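## Task

Set the red wire down apart from the others, leaving at least a hand's width between it and every other wire. Keep all wires fully on the table, since one dangling over the edge may count as a failure.

## Robot and tools

Robot: two arms, left_arm and right_arm, each with a parallel two-finger gripper. Base positions in the scene frame: left_arm (+0.005, +0.311, -0.006) m, right_arm (-0.007, -0.318, -0.007) m. Both are nearly unrotated.

Scene frame: the origin is at table-top height, halfway between the two nominal bases, roughly 5 to 10 cm in from the table's near edge. +x points out over the table, +z points up, and left_arm is on the +y side. These arm names do not match the sides of the images. Gripper frame: the fingers point along the gripper's +z and close along its y. end_effector_position is the spot between the finger pads, about 1 cm short of the tips. Reported positions and orientations can be off by a few centimetres, more when the arm is stretched out.

execute_actions(actions, cameras): actions is a list of actions. Each action is a list of up to 15 rows, and each row lasts one control step (1/30 s). If an action has fewer than 15 rows, its last row repeats until 15 steps are done. Every row has 14 numbers in [-1, 1]: left_arm dx, dy, dz, rx, ry, rz, opening, then the same seven for right_arm. Both arms are always included. dx..rz are offsets along the scene axes from that arm's Hand target as it was when the action began, not from the previous row. Each new action starts from the current Hand target, so sending the same offset again moves the arm further. Scale: 1.0 = 0.6 m or 180 degrees. rx, ry, rz together form one rotation vector, turning about the Hand target's position. opening is absolute: +1 is fully open (0.093 m) and -1 is closed. A 0 there is a real command for a half-open gripper, so to keep a gripper as it is, resend its current value. Sending six zeros re-asks for the current Hand target, which is how to make an arm try again to reach a pose it fell short of. cameras: a list of names, ["all"], or []. Images come back by default only when actions is empty.

move(target, speed, blend, opening_speed, grip_force, blocking, cameras): target is either one 14-number row laid out as above or a list of up to 15 rows. Every row is an offset from the same starting Hand targets, not chained from the row before. The gripper travels in a straight line, turning the shorter way. speed is in m/s, from 0.002 to 2.9, default 0.25; turning is capped at twice that value in rad/s. You can give one number or one per target. blend (m) rounds the corners between rows; 0 means stop at each row. opening_speed is on the -1..+1 scale per second, 0.2 or more. grip_force is newtons per finger pad, 10 to 50, given once or once per arm. It stays in effect, and lower values close the fingers slowly. blocking=false returns after about 0.5 s while the motion carries on. A whole move lasts at most 10 s. The result adds a "move:" line: done, off_target, moving, held or fault, plus limits (paced = the pose was clipped, held = steps were withheld). Moves neither avoid obstacles nor slow down for them.

wait(seconds 0-10): lets time pass with the commands unchanged. stop(): brakes a running move. zoom_image(camera, region [x0,y0,x1,y1] in pixels, at most 504 wide and 504 high) enlarges a region of the newest image from that camera. finished_scene(scene 1 or 2): ends the scene for good. Make no other call after it in the same reply.

Cameras: cam_high and cam_low (504x504, fixed on a beam behind the arms), cam_left_wrist and cam_right_wrist (896x504). Calibration (K, distortion, T_world_to_cam) is given for each, but can be off by a few degrees and millimetres.

Result lines: end_effector_position (m) and end_effector_quat_wxyz, both in the scene frame. Hand target is the last commanded pose after clipping, and the next offsets start from it. Tool commands shows what each tool is currently being sent. grip_measured is the gripper motor on the +1/-1 scale: the pads meet at about -0.94, and each millimetre of object width adds about 0.0208. Each gripper's reading may sit up to 0.02 high. A reading near -0.94 after closing does not prove a thin object is held, so confirm with images. Joint positions end with the finger gap in metres. Joint torques include gravity and carry offsets. "within noise" means the joint velocities are at rest. Action-based calls also list step readings. Motor temperatures: MOTOR HOT appears at 75 °C. At 90 °C the arm folds up and stays idle for the rest of the scene, and at 100 °C it collapses.

Cautions: friction and gravity leave the gripper low or short, more at long reach, and small moves may not happen or may go sideways. Check the pose after each move and correct any tilt. Commanded orientation is clipped to within 40 degrees of the measured one at each step. Fast moves overshoot and hit harder. Stay clear of the bar, plate and rail behind the table (up to about 3 cm above it). Keep the two grippers, fingers and wrist cameras apart, because contact between the arms can end the scene. Don't route a path close to an arm's own base. Don't press hard into the table. Don't release a wire while it is moving or drop it from a height. Keep every wire on the table. Joint limits (rad): waist -2.618..3.054, shoulder 0..3.142, elbow 0..3.142, wrist pitch ±1.571, wrist yaw ±1.571, wrist roll ±2.094. Thinking time lets the scene keep running, and a loose object may occasionally be nudged.

Each tool is called after "Request:" as name(argument=value, ...) on one line, values as JSON.

## Session

Request:
execute_actions(actions=[])

Scene clock: 0.00 s.
left_arm: end_effector_position=(+0.3252, -0.0608, +0.2596) grip_measured=-0.915 end_effector_quat_wxyz=(+0.448, +0.542, +0.550, -0.450) | right_arm: end_effector_position=(+0.3565, -0.3240, +0.4061) grip_measured=+1.000 end_effector_quat_wxyz=(+0.717, +0.005, +0.696, +0.017)
Joint positions: left_arm=[-0.64 1.732 1.295 0.091 0.958 0.284 0.001] | right_arm=[0 1.047 1.047 0 0 0 0.093]
Joint velocities: within noise
Joint torques (N m): no reading
Motor temperatures (°C): left_arm=[26 27 25 24 27 27 27] | right_arm=[26 26 30 25 25 23 26]
Heat: left arm: 27 °C; right arm: 30 °C.
Hand target: left_arm +0.3246, -0.0607, +0.2690; +0.457, +0.544, +0.543, -0.448 | right_arm +0.3568, -0.3232, +0.4051; +0.715, +0.004, +0.699, +0.019
Tool commands: left_gripper/opening=-0.922918 right_gripper/opening=+1.0
camera_calibration:
cam_left_wrist: T_world_to_cam=[[-0.997902, 0.0317084, 0.0564392, 0.304797], [-0.0235709, 0.634019, -0.772958, 0.279507], [-0.0602928, -0.772667, -0.631942, 0.221508], [0, 0, 0, 1]] pos_world=[0.324102, -0.0157257, 0.338825]

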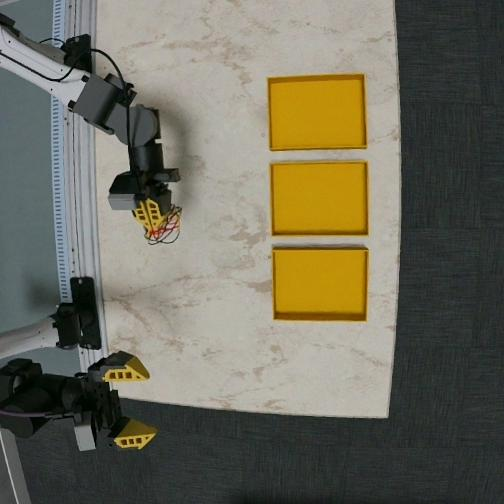

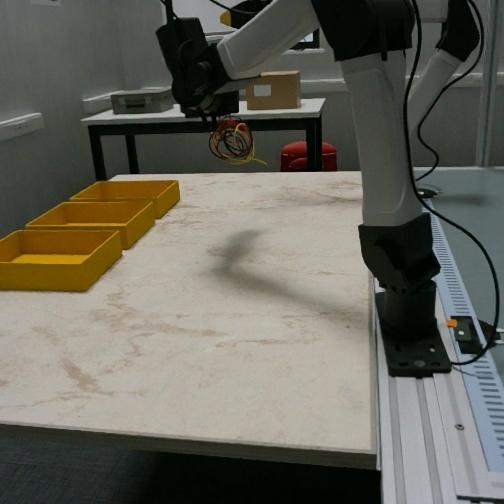

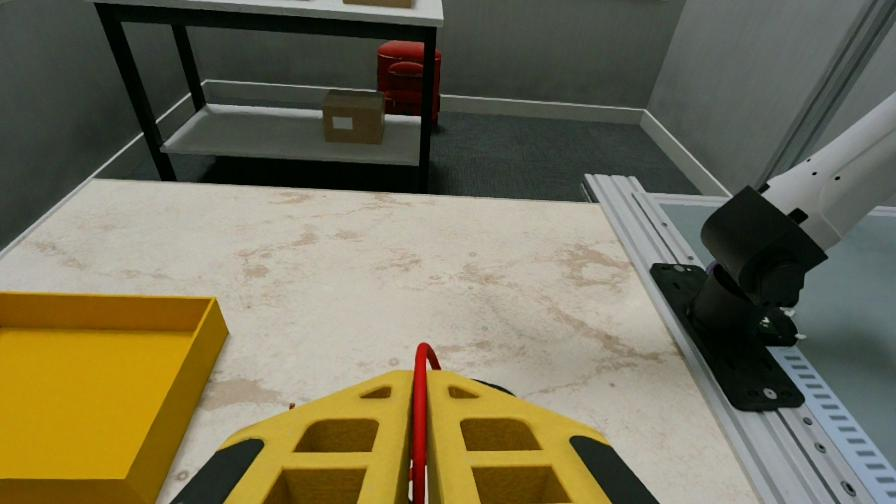

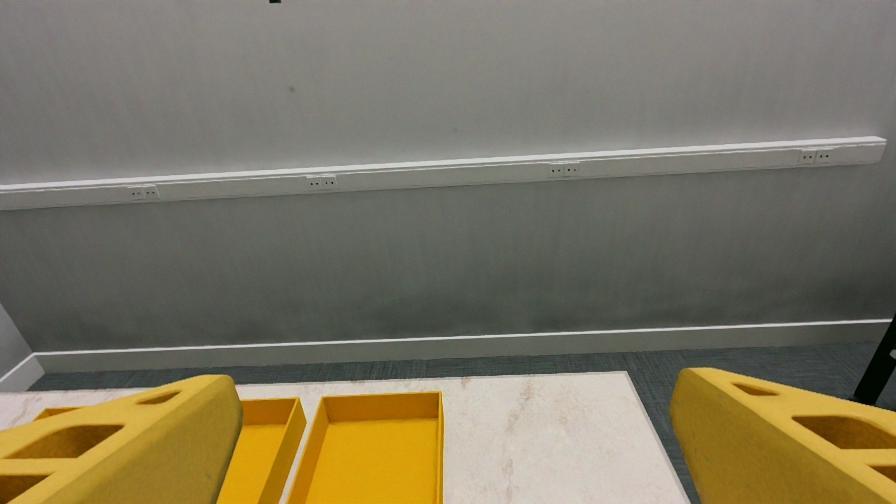

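Request:
zoom_image(camera="cam_low", region=[180, 90, 290, 190])

Request:
zoom_image(camera="cam_high", region=[110, 170, 210, 270])

Request:
zoom_image(camera="cam_left_wrist", region=[250, 300, 600, 504])

Scaled by 4.582 from the camera's 504x504 image, which has a finer 720x720 frame.

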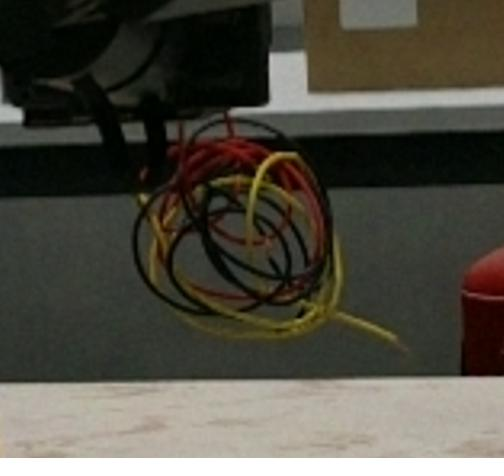

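Scaled by 5.040 from the camera's 504x504 image, which has a finer 720x720 frame.

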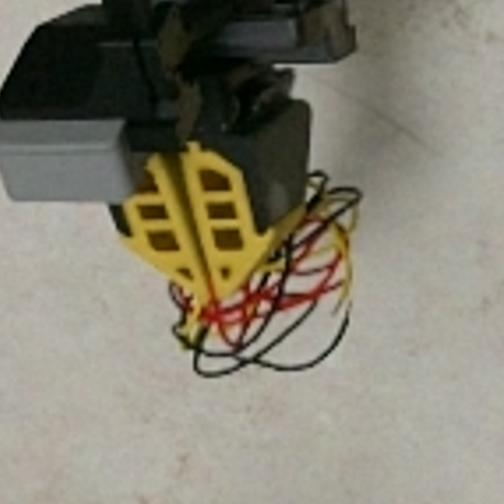

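Scaled by 1.440 from the camera's 896x504 image, which has a finer 1280x720 frame.

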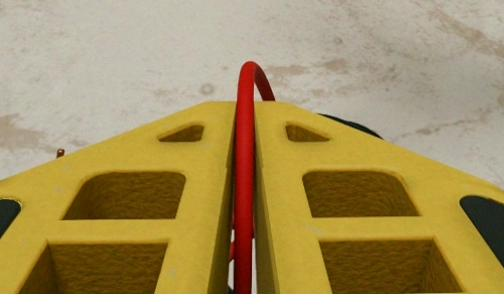

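Request:
move(target=[0,0,0,0,0,0,-0.922918,-0.06,0.04,-0.27,0,0,0.5,1], cameras=["all"])

Request:
zoom_image(camera="cam_right_wrist", region=[260, 0, 660, 300])

Scene clock: 4.30 s.
left_arm: end_effector_position=(+0.3252, -0.0608, +0.2596) grip_measured=-0.915 end_effector_quat_wxyz=(+0.448, +0.542, +0.550, -0.450) | right_arm: end_effector_position=(+0.3207, -0.2980, +0.2489) grip_measured=+1.000 end_effector_quat_wxyz=(+0.598, -0.353, +0.595, +0.405)
Joint positions: left_arm=[-0.64 1.732 1.295 0.091 0.958 0.284 0.001] | right_arm=[-0.46 1.467 0.786 0.362 -1.573 -0.247 0.093]
Joint torques (N m): left_arm=[-0.03 -10.97 8.38 1.66 0.27 -0.12] | right_arm=[-0.42 -3.92 7.13 1.94 -0.32 -0.26]
Heat: left arm: 28 °C; right arm: 30 °C.
Hand target: left_arm +0.3246, -0.0607, +0.2690; +0.457, +0.544, +0.543, -0.448 | right_arm +0.3209, -0.2991, +0.2429; +0.492, -0.492, +0.497, +0.519
Off the commanded pose: left_arm 0.009 m, 1 deg | right_arm 0.006 m, 26 deg.
joint sent to its limit (right arm) — joint 5 (wrist yaw), lower limit. The joint targets are off in orientation, not in position.
move: off_target (right_arm)
camera_calibration:
cam_left_wrist: T_world_to_cam=[[-0.997902, 0.0317084, 0.0564392, 0.304797], [-0.0235709, 0.634019, -0.772958, 0.279507], [-0.0602928, -0.772667, -0.631942, 0.221508], [0, 0, 0, 1]] pos_world=[0.324102, -0.0157257, 0.338825]
cam_right_wrist: T_world_to_cam=[[0.904925, -0.419031, -0.0743175, -0.397309], [-0.244024, -0.367846, -0.897297, 0.224961], [0.348658, 0.830122, -0.435127, 0.331157], [0, 0, 0, 1]] pos_world=[0.29897, -0.358635, 0.316425]

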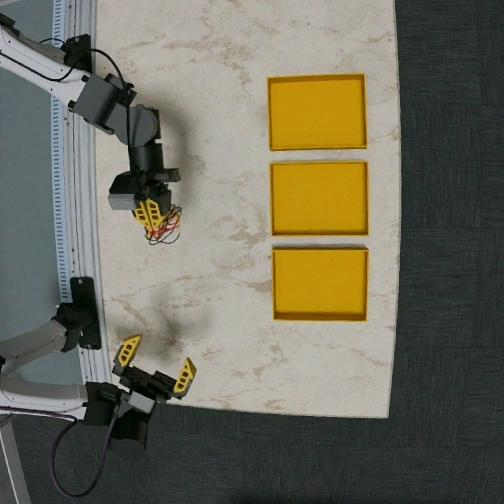

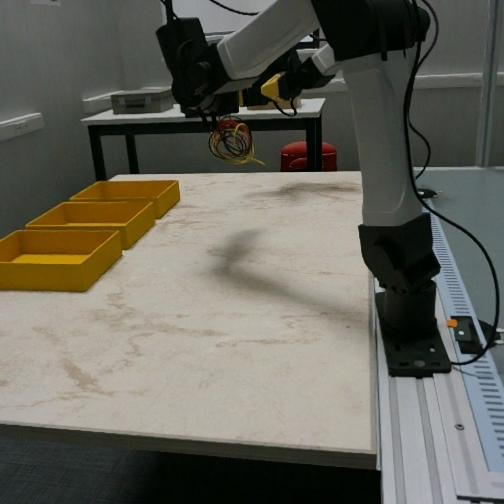

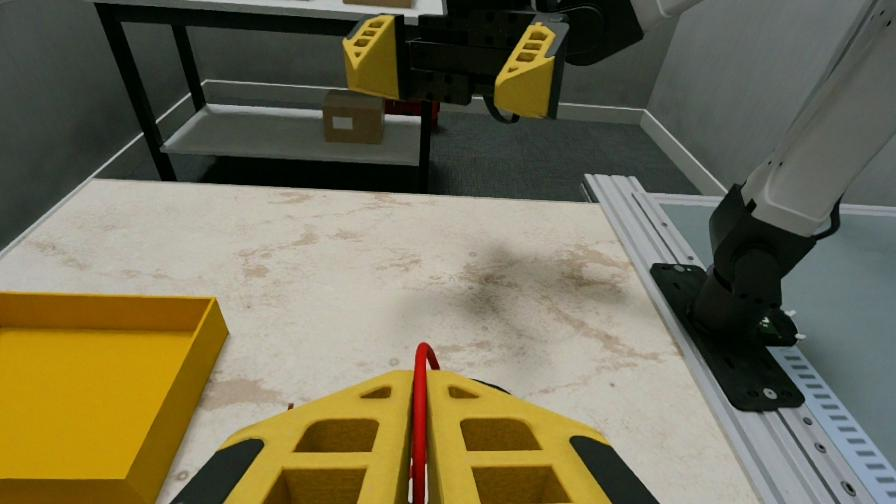

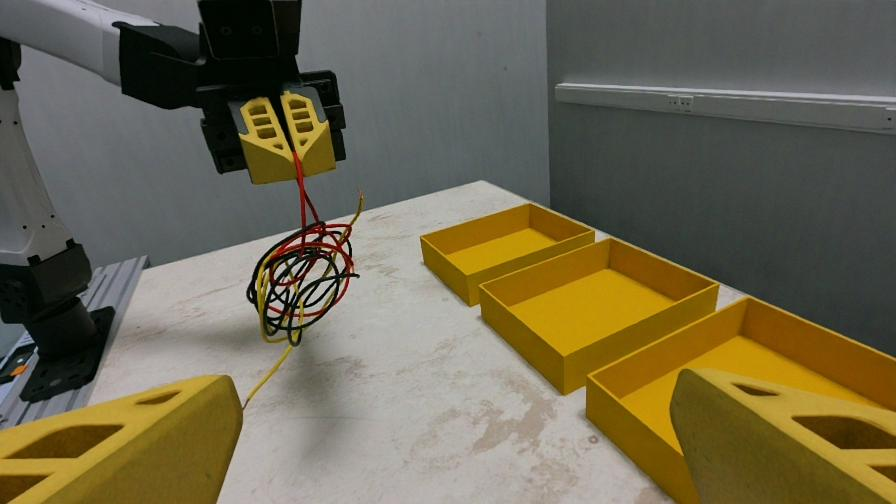

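Scaled by 1.260 from the camera's 896x504 image, which has a finer 1280x720 frame.

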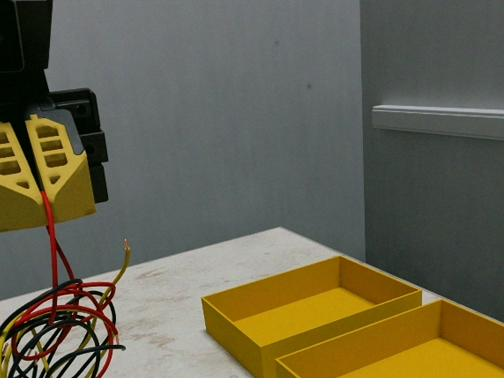

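Request:
zoom_image(camera="cam_right_wrist", region=[230, 140, 390, 420])

Scaled by 1.800 from the camera's 896x504 image, which has a finer 1280x720 frame.

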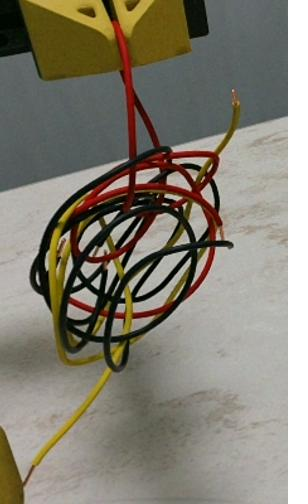

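Request:
move(target=[0,0,0,0,0,0,-0.922918,-0.14,0.123,-0.158,0,0,-0.143,1], cameras=["cam_right_wrist","cam_high"])

Request:
zoom_image(camera="cam_right_wrist", region=[280, 0, 616, 300])

Scene clock: 7.47 s.
left_arm: end_effector_position=(+0.3252, -0.0608, +0.2596) grip_measured=-0.915 end_effector_quat_wxyz=(+0.448, +0.542, +0.550, -0.450) | right_arm: end_effector_position=(+0.2371, -0.2278, +0.1523) grip_measured=+1.000 end_effector_quat_wxyz=(+0.593, -0.377, +0.595, +0.390)
Joint positions: left_arm=[-0.64 1.732 1.295 0.091 0.958 0.284 0.001] | right_arm=[-0.333 1.321 0.213 0.805 -1.457 -0.269 0.093]
Joint torques (N m): left_arm=[-0.01 -10.96 8.39 1.67 0.26 -0.11] | right_arm=[0.49 -1.5 5.6 1.99 -0.11 0]
Heat: left arm: 28 °C; right arm: 30 °C.
Hand target: left_arm +0.3246, -0.0607, +0.2690; +0.457, +0.544, +0.543, -0.448 | right_arm +0.2369, -0.2253, +0.1482; +0.595, -0.369, +0.594, +0.396
Off the commanded pose: left_arm 0.009 m, 1 deg | right_arm 0.005 m, 1 deg.
move: done
camera_calibration:
cam_right_wrist: T_world_to_cam=[[0.912262, -0.408233, -0.0335279, -0.304911], [-0.218009, -0.414616, -0.883496, 0.124831], [0.346771, 0.813289, -0.467237, 0.261505], [0, 0, 0, 1]] pos_world=[0.214691, -0.285397, 0.222249]
Images, in order (width x height): cam_high 504x504, cam_right_wrist 896x504.

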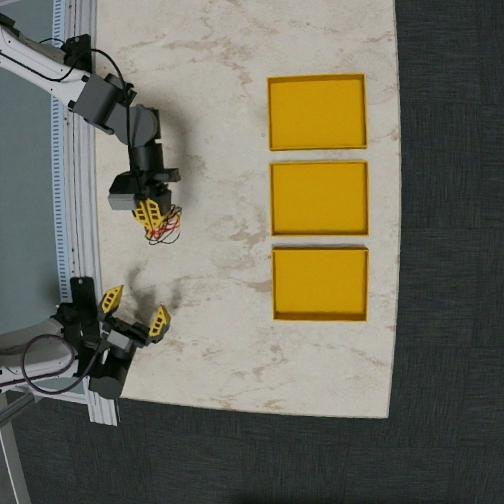

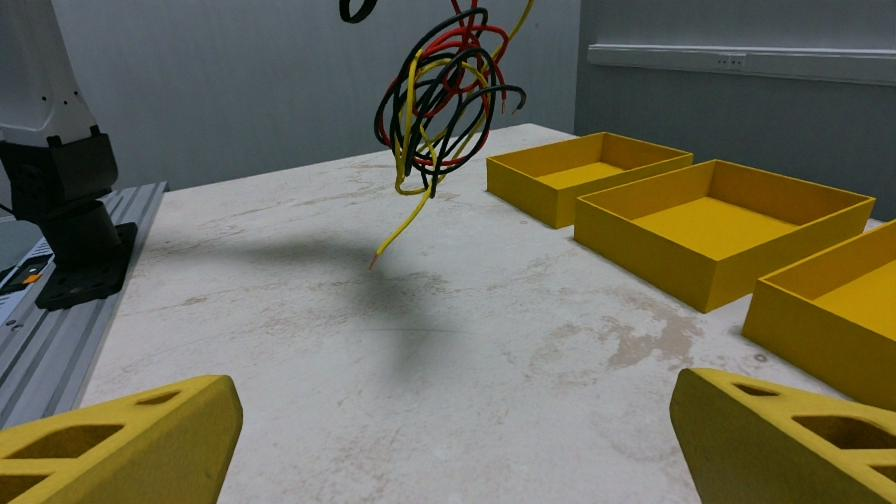

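Scaled by 1.500 from the camera's 896x504 image, which has a finer 1280x720 frame.

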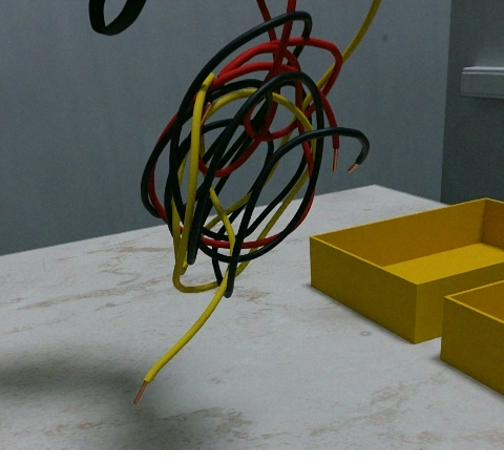

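Request:
move(target=[[0,0,0,0,0,0,-0.922918,0.105,0.2587,-0.024,0,0,0,1],[0,0,0,0,0,0,-0.922918,0.105,0.2587,-0.024,0,0,0,-1]], opening_speed=1.5, speed=0.15, cameras=["all"])

Request:
zoom_image(camera="cam_right_wrist", region=[280, 204, 616, 504])

Request:
zoom_image(camera="cam_low", region=[180, 90, 290, 190])

Scene clock: 11.30 s.
left_arm: end_effector_position=(+0.3252, -0.0608, +0.2596) grip_measured=-0.915 end_effector_quat_wxyz=(+0.448, +0.542, +0.550, -0.450) | right_arm: end_effector_position=(+0.2969, -0.0739, +0.1363) grip_measured=-0.964 end_effector_quat_wxyz=(+0.598, -0.371, +0.592, +0.393)
Joint positions: left_arm=[-0.64 1.732 1.295 0.091 0.958 0.284 0.001] | right_arm=[0.363 1.85 0.4 1.425 -0.76 0.017 0]
Joint torques (N m): left_arm=[0.02 -11.02 8.32 1.67 0.26 -0.13] | right_arm=[0.4 -4.45 6.57 2.51 0.09 0.08]
Heat: left arm: 29 °C; right arm: 31 °C.
Hand target: left_arm +0.3246, -0.0607, +0.2690; +0.457, +0.544, +0.543, -0.448 | right_arm +0.2998, -0.0701, +0.1338; +0.595, -0.369, +0.594, +0.396
Off the commanded pose: left_arm 0.009 m, 1 deg | right_arm 0.005 m, 1 deg.
move: done
camera_calibration:
cam_left_wrist: T_world_to_cam=[[-0.997902, 0.0317084, 0.0564392, 0.304797], [-0.0235709, 0.634019, -0.772958, 0.279507], [-0.0602928, -0.772667, -0.631942, 0.221508], [0, 0, 0, 1]] pos_world=[0.324102, -0.0157257, 0.338825]
cam_right_wrist: T_world_to_cam=[[0.910166, -0.412634, -0.0364717, -0.296424], [-0.216845, -0.39958, -0.890682, 0.189259], [0.352952, 0.818578, -0.453162, 0.104718], [0, 0, 0, 1]] pos_world=[0.273875, -0.13241, 0.205212]

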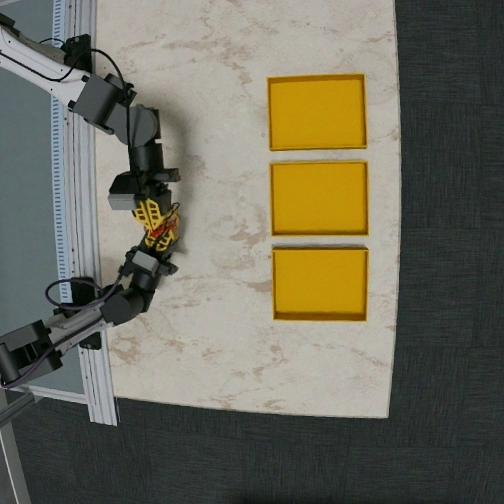

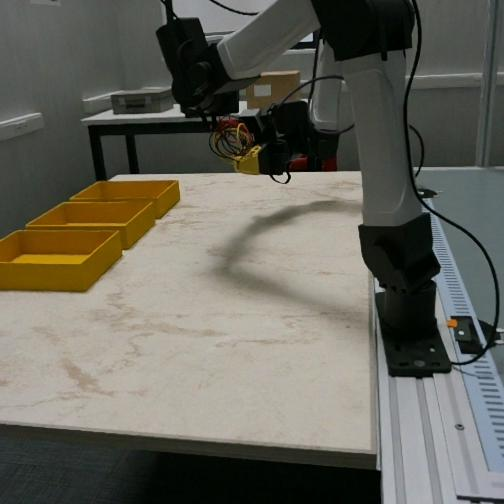

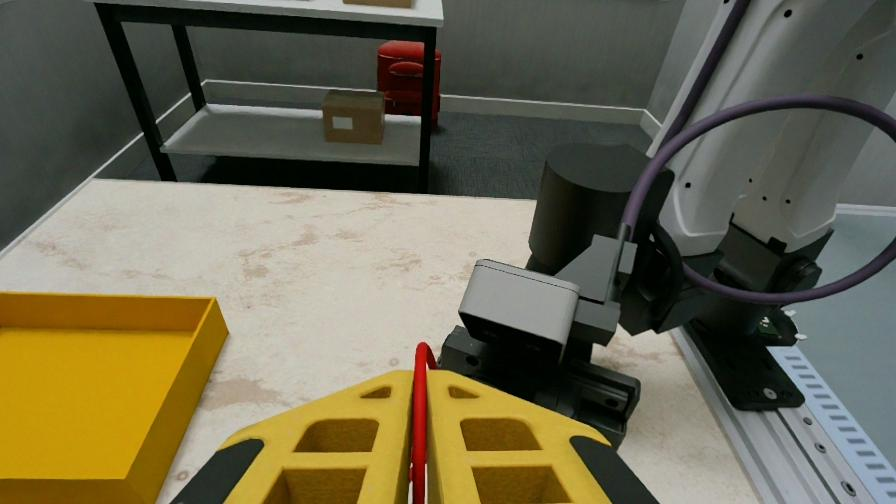

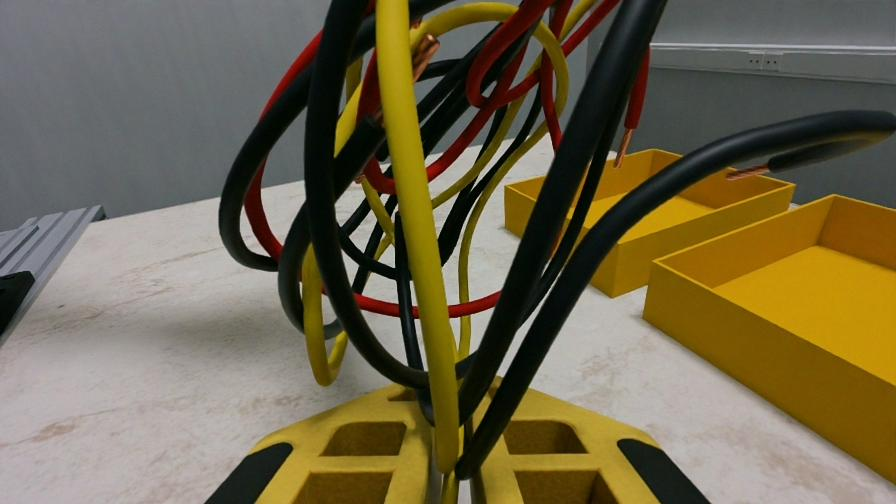

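Scaled by 1.500 from the camera's 896x504 image, which has a finer 1280x720 frame.

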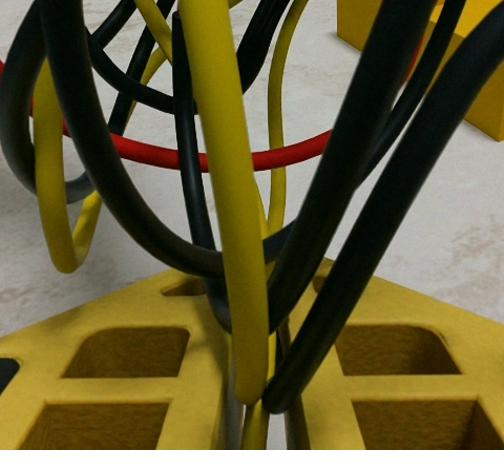

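Scaled by 4.582 from the camera's 504x504 image, which has a finer 720x720 frame.

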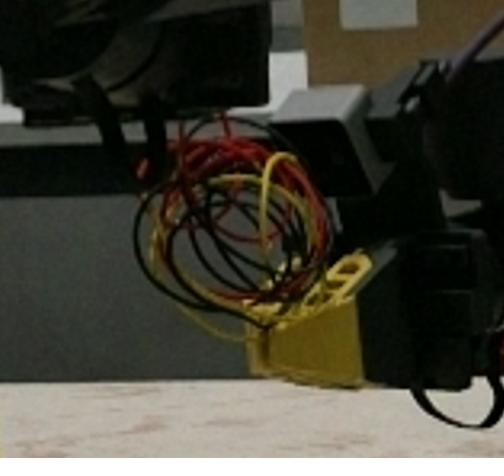

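Request:
move(target=[0,0.05,0.32,0,0,0,-0.922918,0,0,0,0,0,0,-1], speed=0.1, cameras=["all"])

Request:
zoom_image(camera="cam_low", region=[150, 20, 310, 190])

Scene clock: 14.27 s.
left_arm: end_effector_position=(+0.3235, -0.0332, +0.4355) grip_measured=-0.915 end_effector_quat_wxyz=(+0.423, +0.533, +0.578, -0.449) | right_arm: end_effector_position=(+0.3001, -0.0735, +0.1536) grip_measured=-0.972 end_effector_quat_wxyz=(+0.626, -0.375, +0.565, +0.386)
Joint positions: left_arm=[-0.586 1.844 2.227 -0.832 0.988 0.318 0.001] | right_arm=[0.363 1.85 0.415 1.49 -0.756 0.018 0]
Joint torques (N m): left_arm=[1.32 -9.32 10.58 2.03 0.71 -0.05] | right_arm=[0.36 -4.77 4.66 1.74 0.09 0.08]
Heat: left arm: 29 °C; right arm: 31 °C.
Hand target: left_arm +0.3245, -0.0307, +0.4611; +0.457, +0.544, +0.543, -0.448 | right_arm +0.2998, -0.0701, +0.1338; +0.595, -0.369, +0.594, +0.396
Off the commanded pose: left_arm 0.026 m, 6 deg | right_arm 0.020 m, 5 deg.
move: off_target (left_arm, right_arm)
camera_calibration:
cam_left_wrist: T_world_to_cam=[[-0.99307, 0.0094505, 0.117145, 0.263516], [-0.0810644, 0.666611, -0.740984, 0.403563], [-0.0850927, -0.745346, -0.661226, 0.375501], [0, 0, 0, 1]] pos_world=[0.326356, 0.00836771, 0.516455]
cam_right_wrist: T_world_to_cam=[[0.908477, -0.41753, 0.0183771, -0.306876], [-0.152012, -0.371074, -0.916077, 0.192109], [0.389309, 0.829441, -0.400582, 0.0929409], [0, 0, 0, 1]] pos_world=[0.27181, -0.133932, 0.218857]

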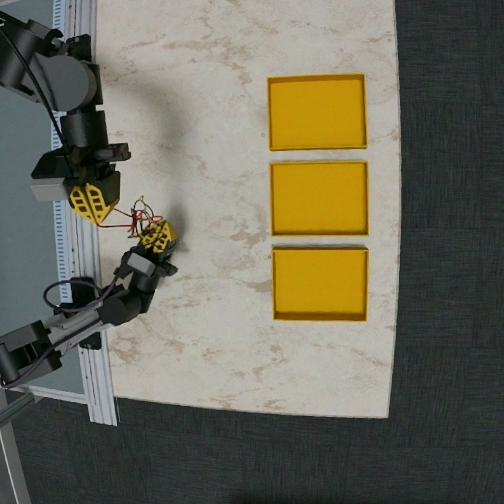

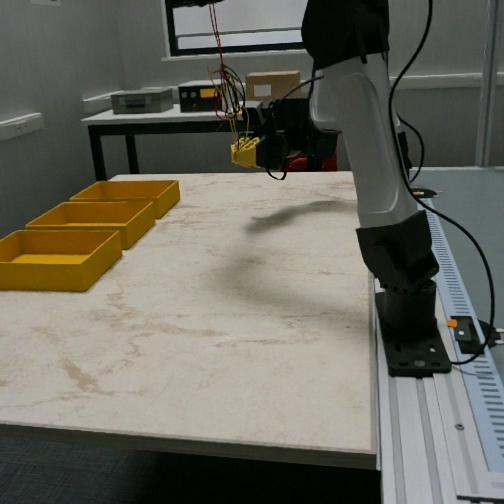

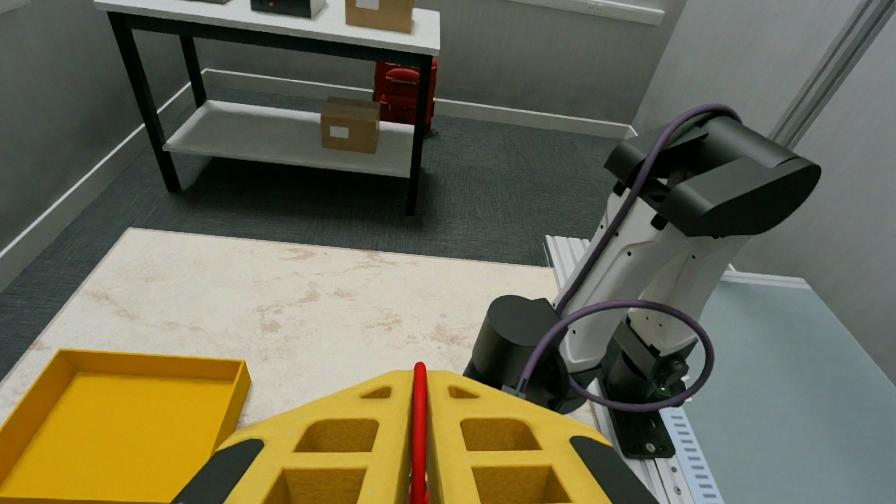

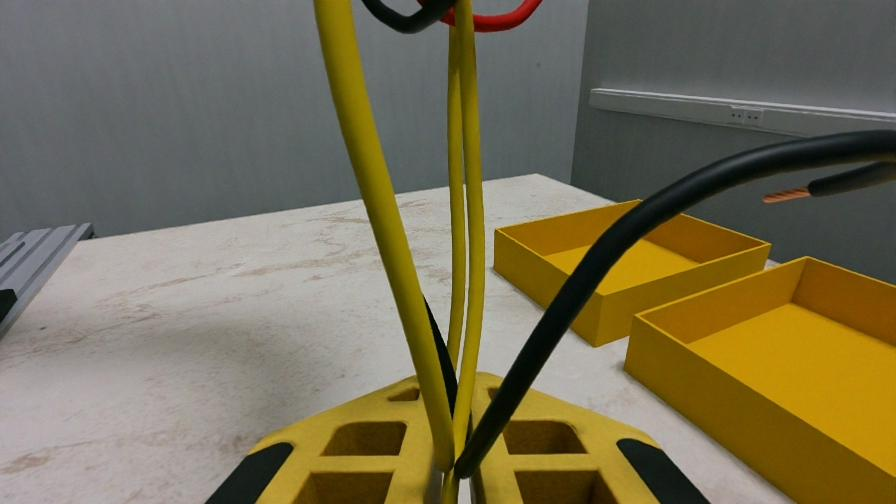

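Scaled by 2.965 from the camera's 504x504 image, which has a finer 720x720 frame.

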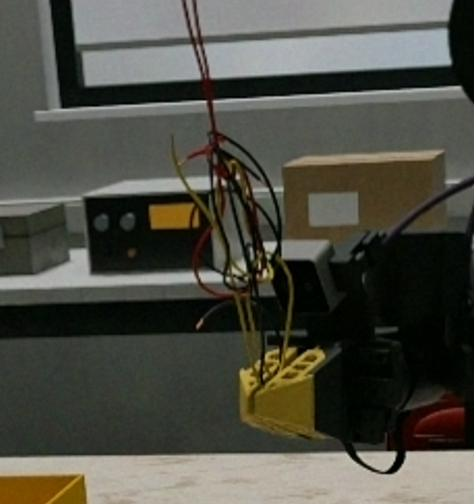

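Request:
move(target=[0,0,0.07,0,0,0,-0.922918,0,0,0,0,0,0,-1], speed=0.06, cameras=["all"])

Request:
zoom_image(camera="cam_low", region=[190, 20, 280, 170])

Request:
zoom_image(camera="cam_high", region=[60, 160, 200, 270])

Scene clock: 16.13 s.
left_arm: end_effector_position=(+0.3254, -0.0342, +0.4613) grip_measured=-0.915 end_effector_quat_wxyz=(+0.405, +0.524, +0.594, -0.457) | right_arm: end_effector_position=(+0.3031, -0.0730, +0.1603) grip_measured=-0.972 end_effector_quat_wxyz=(+0.636, -0.374, +0.556, +0.383)
Joint positions: left_arm=[-0.586 2.1 2.807 -1.191 0.988 0.296 0.001] | right_arm=[0.363 1.85 0.428 1.505 -0.749 0.019 0]
Joint torques (N m): left_arm=[1.32 -11.85 9.89 2.49 0.7 -0.14] | right_arm=[0.28 -4.96 3.23 1.57 0.03 0.11]
Heat: left arm: 30 °C; right arm: 31 °C.
Hand target: left_arm +0.3244, -0.0307, +0.5032; +0.457, +0.544, +0.543, -0.448 | right_arm +0.2999, -0.0701, +0.1338; +0.595, -0.369, +0.594, +0.396
Off the commanded pose: left_arm 0.042 m, 9 deg | right_arm 0.027 m, 7 deg.
elbow stopped short (left arm): the move would have taken joint 3 (elbow) straighter than the controller allows.
move: off_target (left_arm, right_arm)
camera_calibration:
cam_left_wrist: T_world_to_cam=[[-0.985708, 0.00180318, 0.168451, 0.23614], [-0.122462, 0.678986, -0.723865, 0.429531], [-0.115681, -0.734149, -0.669061, 0.405964], [0, 0, 0, 1]] pos_world=[0.332328, 0.00596676, 0.542759]
cam_right_wrist: T_world_to_cam=[[0.905299, -0.423319, 0.0351277, -0.311653], [-0.132364, -0.359714, -0.923626, 0.194919], [0.403625, 0.831509, -0.381681, 0.0868624], [0, 0, 0, 1]] pos_world=[0.27288, -0.134041, 0.224134]

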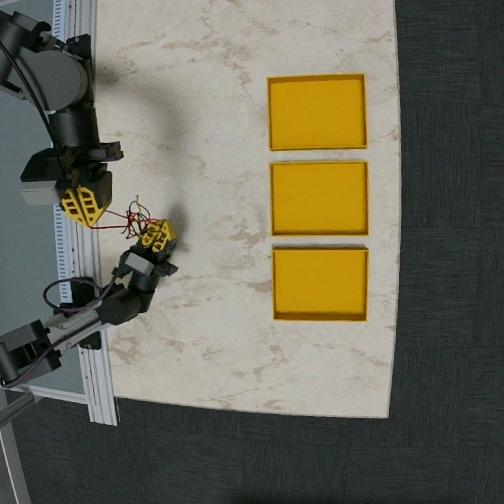

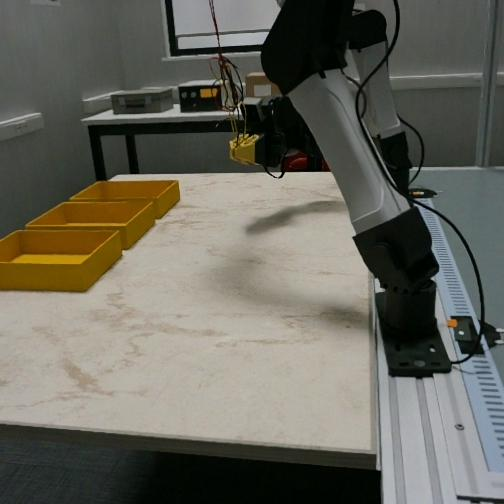

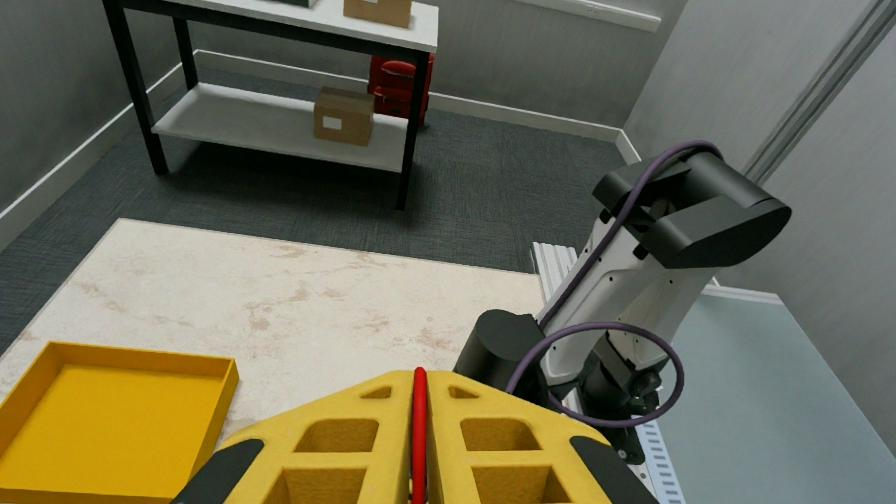

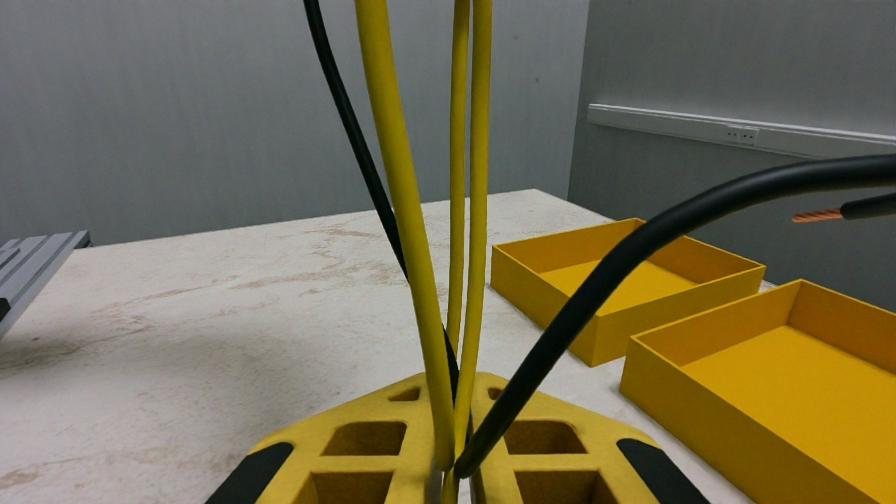

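Scaled by 3.360 from the camera's 504x504 image, which has a finer 720x720 frame.

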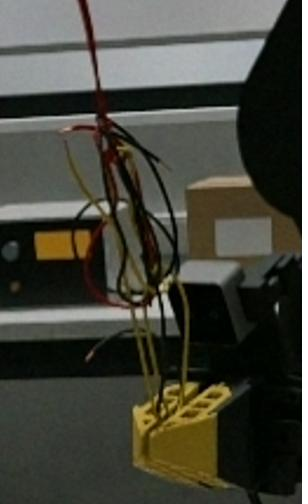

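Scaled by 3.600 from the camera's 504x504 image, which has a finer 720x720 frame.

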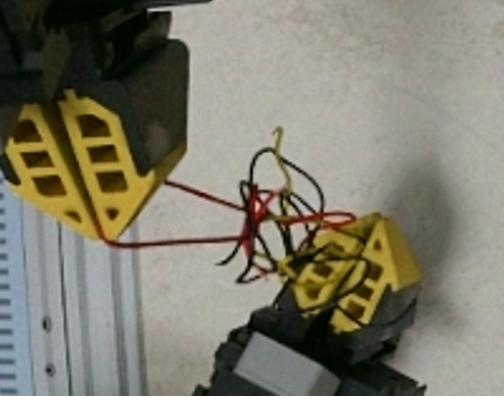

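Request:
move(target=[[0,0.02,-0.2,0,0,0,-0.922918,0,-0.02,0,0,0,0,-1],[0,0.2,-0.25,0,0,0,-0.922918,-0.05,-0.22,0.05,0,0,0,-1]], speed=0.12, blend=0.03, cameras=["all"])

Request:
zoom_image(camera="cam_high", region=[80, 130, 220, 300])

Request:
zoom_image(camera="cam_low", region=[190, 20, 310, 170])

Scene clock: 19.57 s.
left_arm: end_effector_position=(+0.3175, +0.0702, +0.3202) grip_measured=-0.915 end_effector_quat_wxyz=(+0.407, +0.540, +0.565, -0.473) | right_arm: end_effector_position=(+0.2661, -0.1914, +0.1740) grip_measured=-0.972 end_effector_quat_wxyz=(+0.607, -0.395, +0.564, +0.396)
Joint positions: left_arm=[-0.301 1.62 1.561 -0.824 1.278 0.772 0.001] | right_arm=[-0.13 1.524 0.278 1.285 -1.301 0.02 0]
Joint torques (N m): left_arm=[5.5 -11.99 10.41 1.36 0.88 -0.01] | right_arm=[-3.19 -4.89 4.36 1.16 0.16 -0.14]
Heat: left arm: 31 °C; right arm: 31 °C.
Hand target: left_arm +0.3244, +0.0894, +0.3531; +0.457, +0.544, +0.543, -0.448 | right_arm +0.2698, -0.2021, +0.1638; +0.595, -0.369, +0.594, +0.396
Off the commanded pose: left_arm 0.039 m, 7 deg | right_arm 0.015 m, 5 deg.
move: off_target (left_arm, right_arm)
camera_calibration:
cam_left_wrist: T_world_to_cam=[[-0.987505, 0.0662935, 0.142967, 0.256079], [-0.0642929, 0.658796, -0.74957, 0.2468], [-0.143877, -0.749395, -0.646302, 0.390085], [0, 0, 0, 1]] pos_world=[0.324871, 0.112761, 0.400496]
cam_right_wrist: T_world_to_cam=[[0.928804, -0.370167, 0.0173113, -0.321731], [-0.144199, -0.404059, -0.903296, 0.151303], [0.341365, 0.836488, -0.428669, 0.231133], [0, 0, 0, 1]] pos_world=[0.241742, -0.251299, 0.241321]

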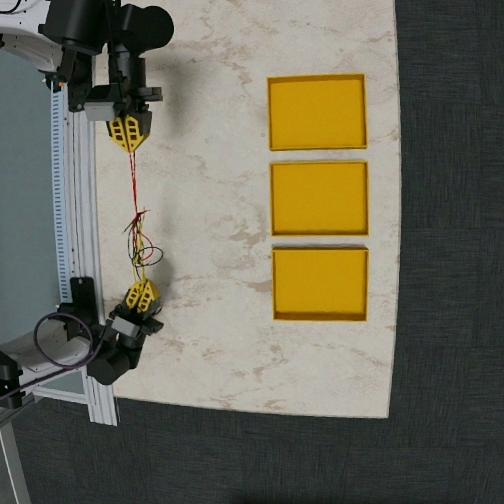

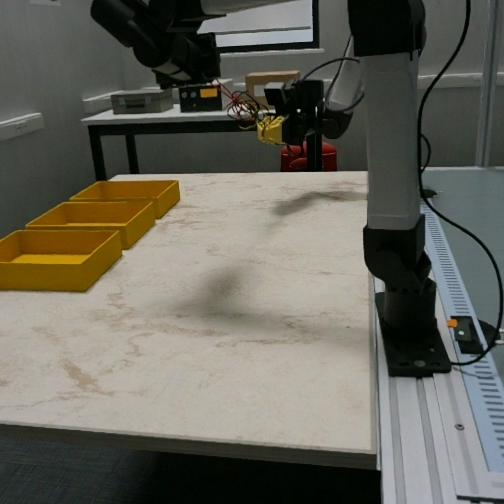

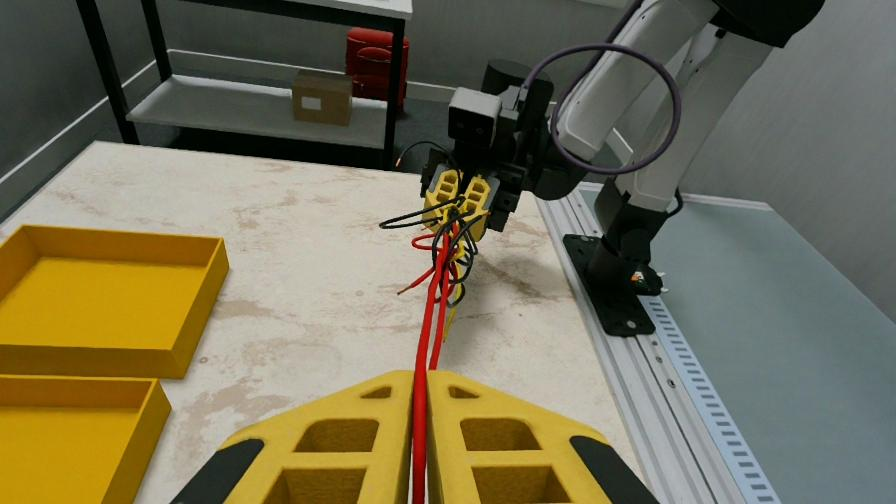

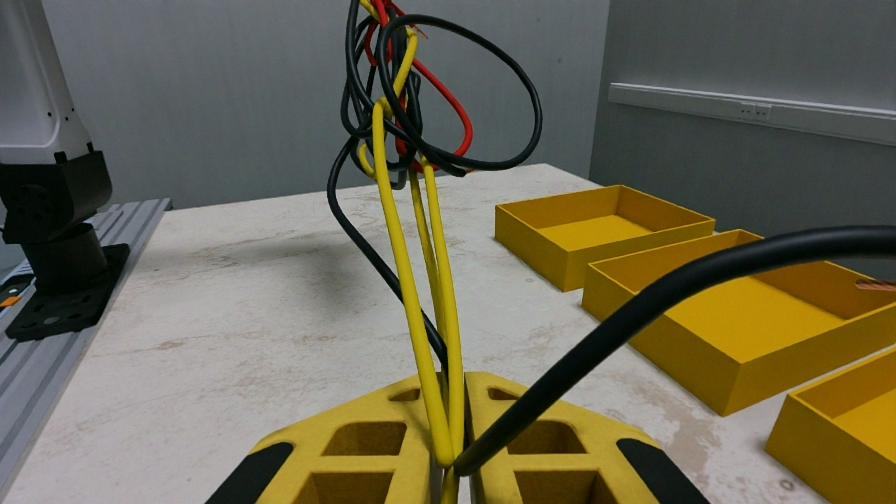

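Scaled by 2.965 from the camera's 504x504 image, which has a finer 720x720 frame.

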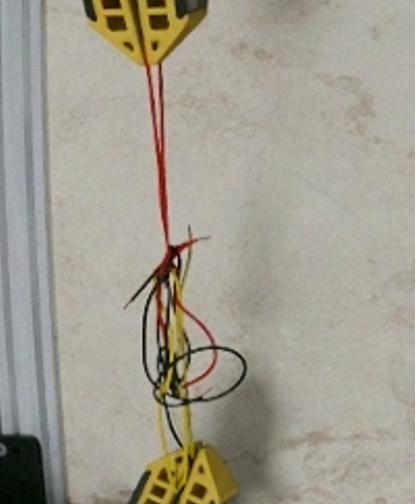

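Scaled by 3.360 from the camera's 504x504 image, which has a finer 720x720 frame.

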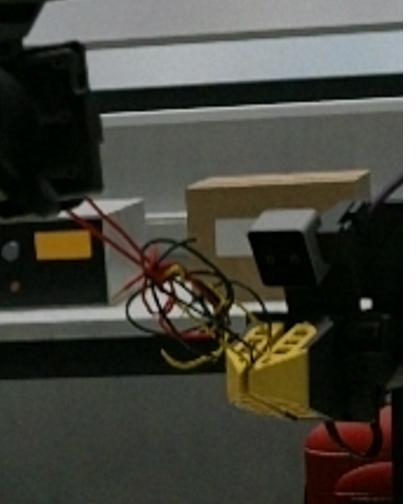

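Request:
move(target=[0,0.14,0,0,0,0,-0.922918,-0.03,-0.12,0,0,0,0,-1], speed=0.06, cameras=["all"])

Request:
zoom_image(camera="cam_high", region=[80, 80, 240, 330])

Request:
zoom_image(camera="cam_left_wrist", region=[330, 100, 630, 400])

Scene clock: 22.30 s.
left_arm: end_effector_position=(+0.3230, +0.1717, +0.3471) grip_measured=-0.920 end_effector_quat_wxyz=(+0.476, +0.519, +0.568, -0.426) | right_arm: end_effector_position=(+0.2561, -0.2741, +0.1655) grip_measured=-0.972 end_effector_quat_wxyz=(+0.616, -0.350, +0.597, +0.376)
Joint positions: left_arm=[0.02 1.705 1.806 -1.572 1.384 1.487 0.001] | right_arm=[-0.504 1.518 0.262 1.261 -1.565 0.034 0]
Joint torques (N m): left_arm=[0.47 -7.39 7.9 0.31 0.9 0.01] | right_arm=[-0.8 -4.11 4.78 1.67 -0.18 0.02]
Motor temperatures (°C): left_arm=[26 31 30 27 27 27 28] | right_arm=[27 27 31 28 25 23 26]
Heat: left arm: 31 °C; right arm: 31 °C.
Hand target: left_arm +0.3244, +0.1733, +0.3531; +0.457, +0.544, +0.543, -0.448 | right_arm +0.2518, -0.2741, +0.1638; +0.595, -0.369, +0.594, +0.396
Off the commanded pose: left_arm 0.006 m, 5 deg | right_arm 0.005 m, 4 deg.
joint sent to its limit (left arm) — joint 4 (wrist pitch), lower limit. The joint targets are off in orientation, not in position.
joint sent to its limit (right arm) — joint 5 (wrist yaw), lower limit. The joint targets are off in orientation, not in position.
move: off_target (left_arm, right_arm)
camera_calibration:
cam_left_wrist: T_world_to_cam=[[-0.997602, -0.0585597, 0.0368827, 0.312431], [-0.0653992, 0.623354, -0.7792, 0.217118], [0.0226387, -0.779744, -0.625689, 0.428537], [0, 0, 0, 1]] pos_world=[0.31618, 0.217104, 0.425786]
cam_right_wrist: T_world_to_cam=[[0.883287, -0.467667, -0.033051, -0.34964], [-0.230526, -0.371847, -0.899215, 0.138989], [0.408243, 0.801884, -0.436257, 0.274729], [0, 0, 0, 1]] pos_world=[0.228717, -0.332133, 0.233277]

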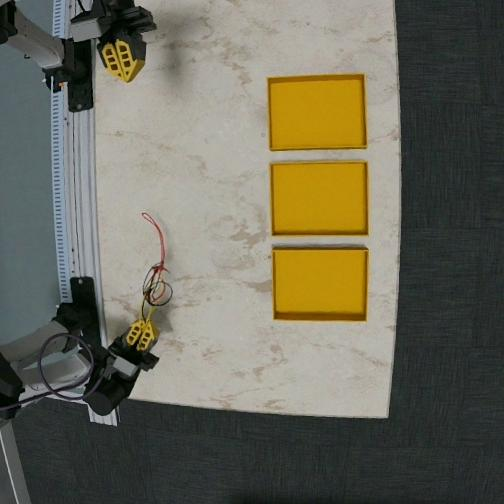

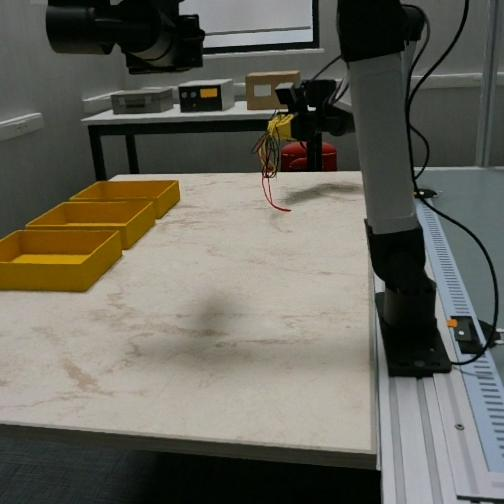

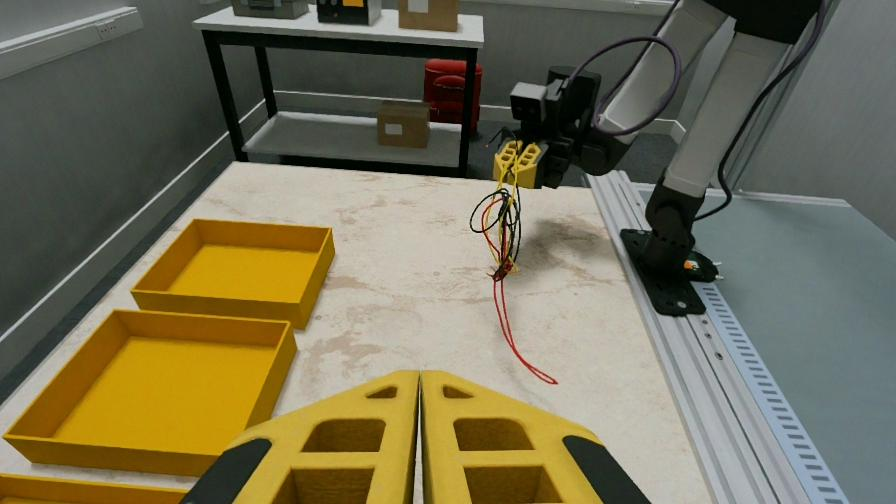

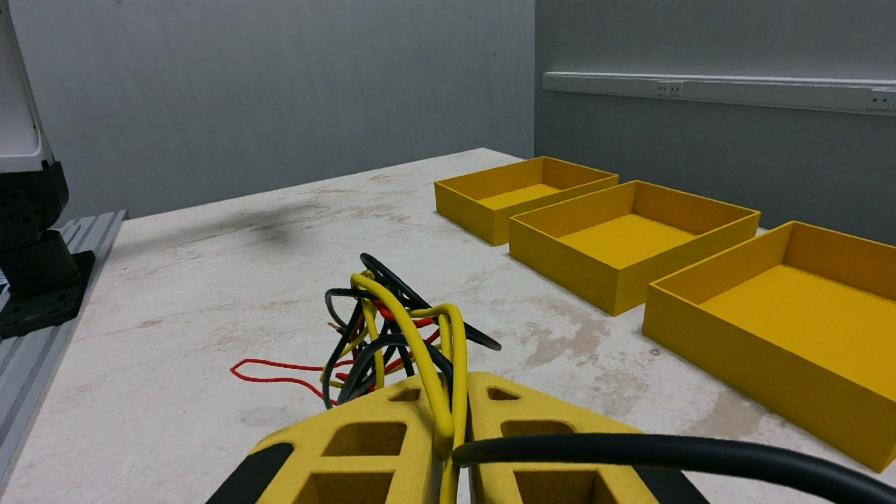

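Scaled by 2.016 from the camera's 504x504 image, which has a finer 720x720 frame.

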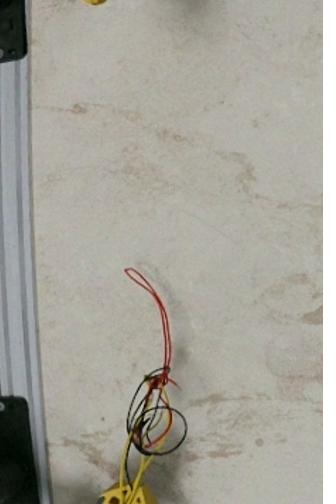

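Scaled by 1.680 from the camera's 896x504 image, which has a finer 1280x720 frame.

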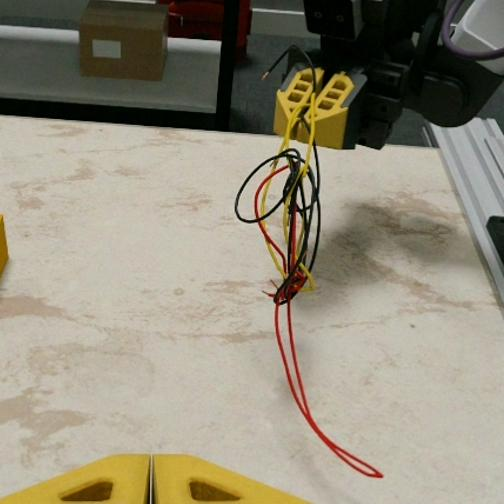

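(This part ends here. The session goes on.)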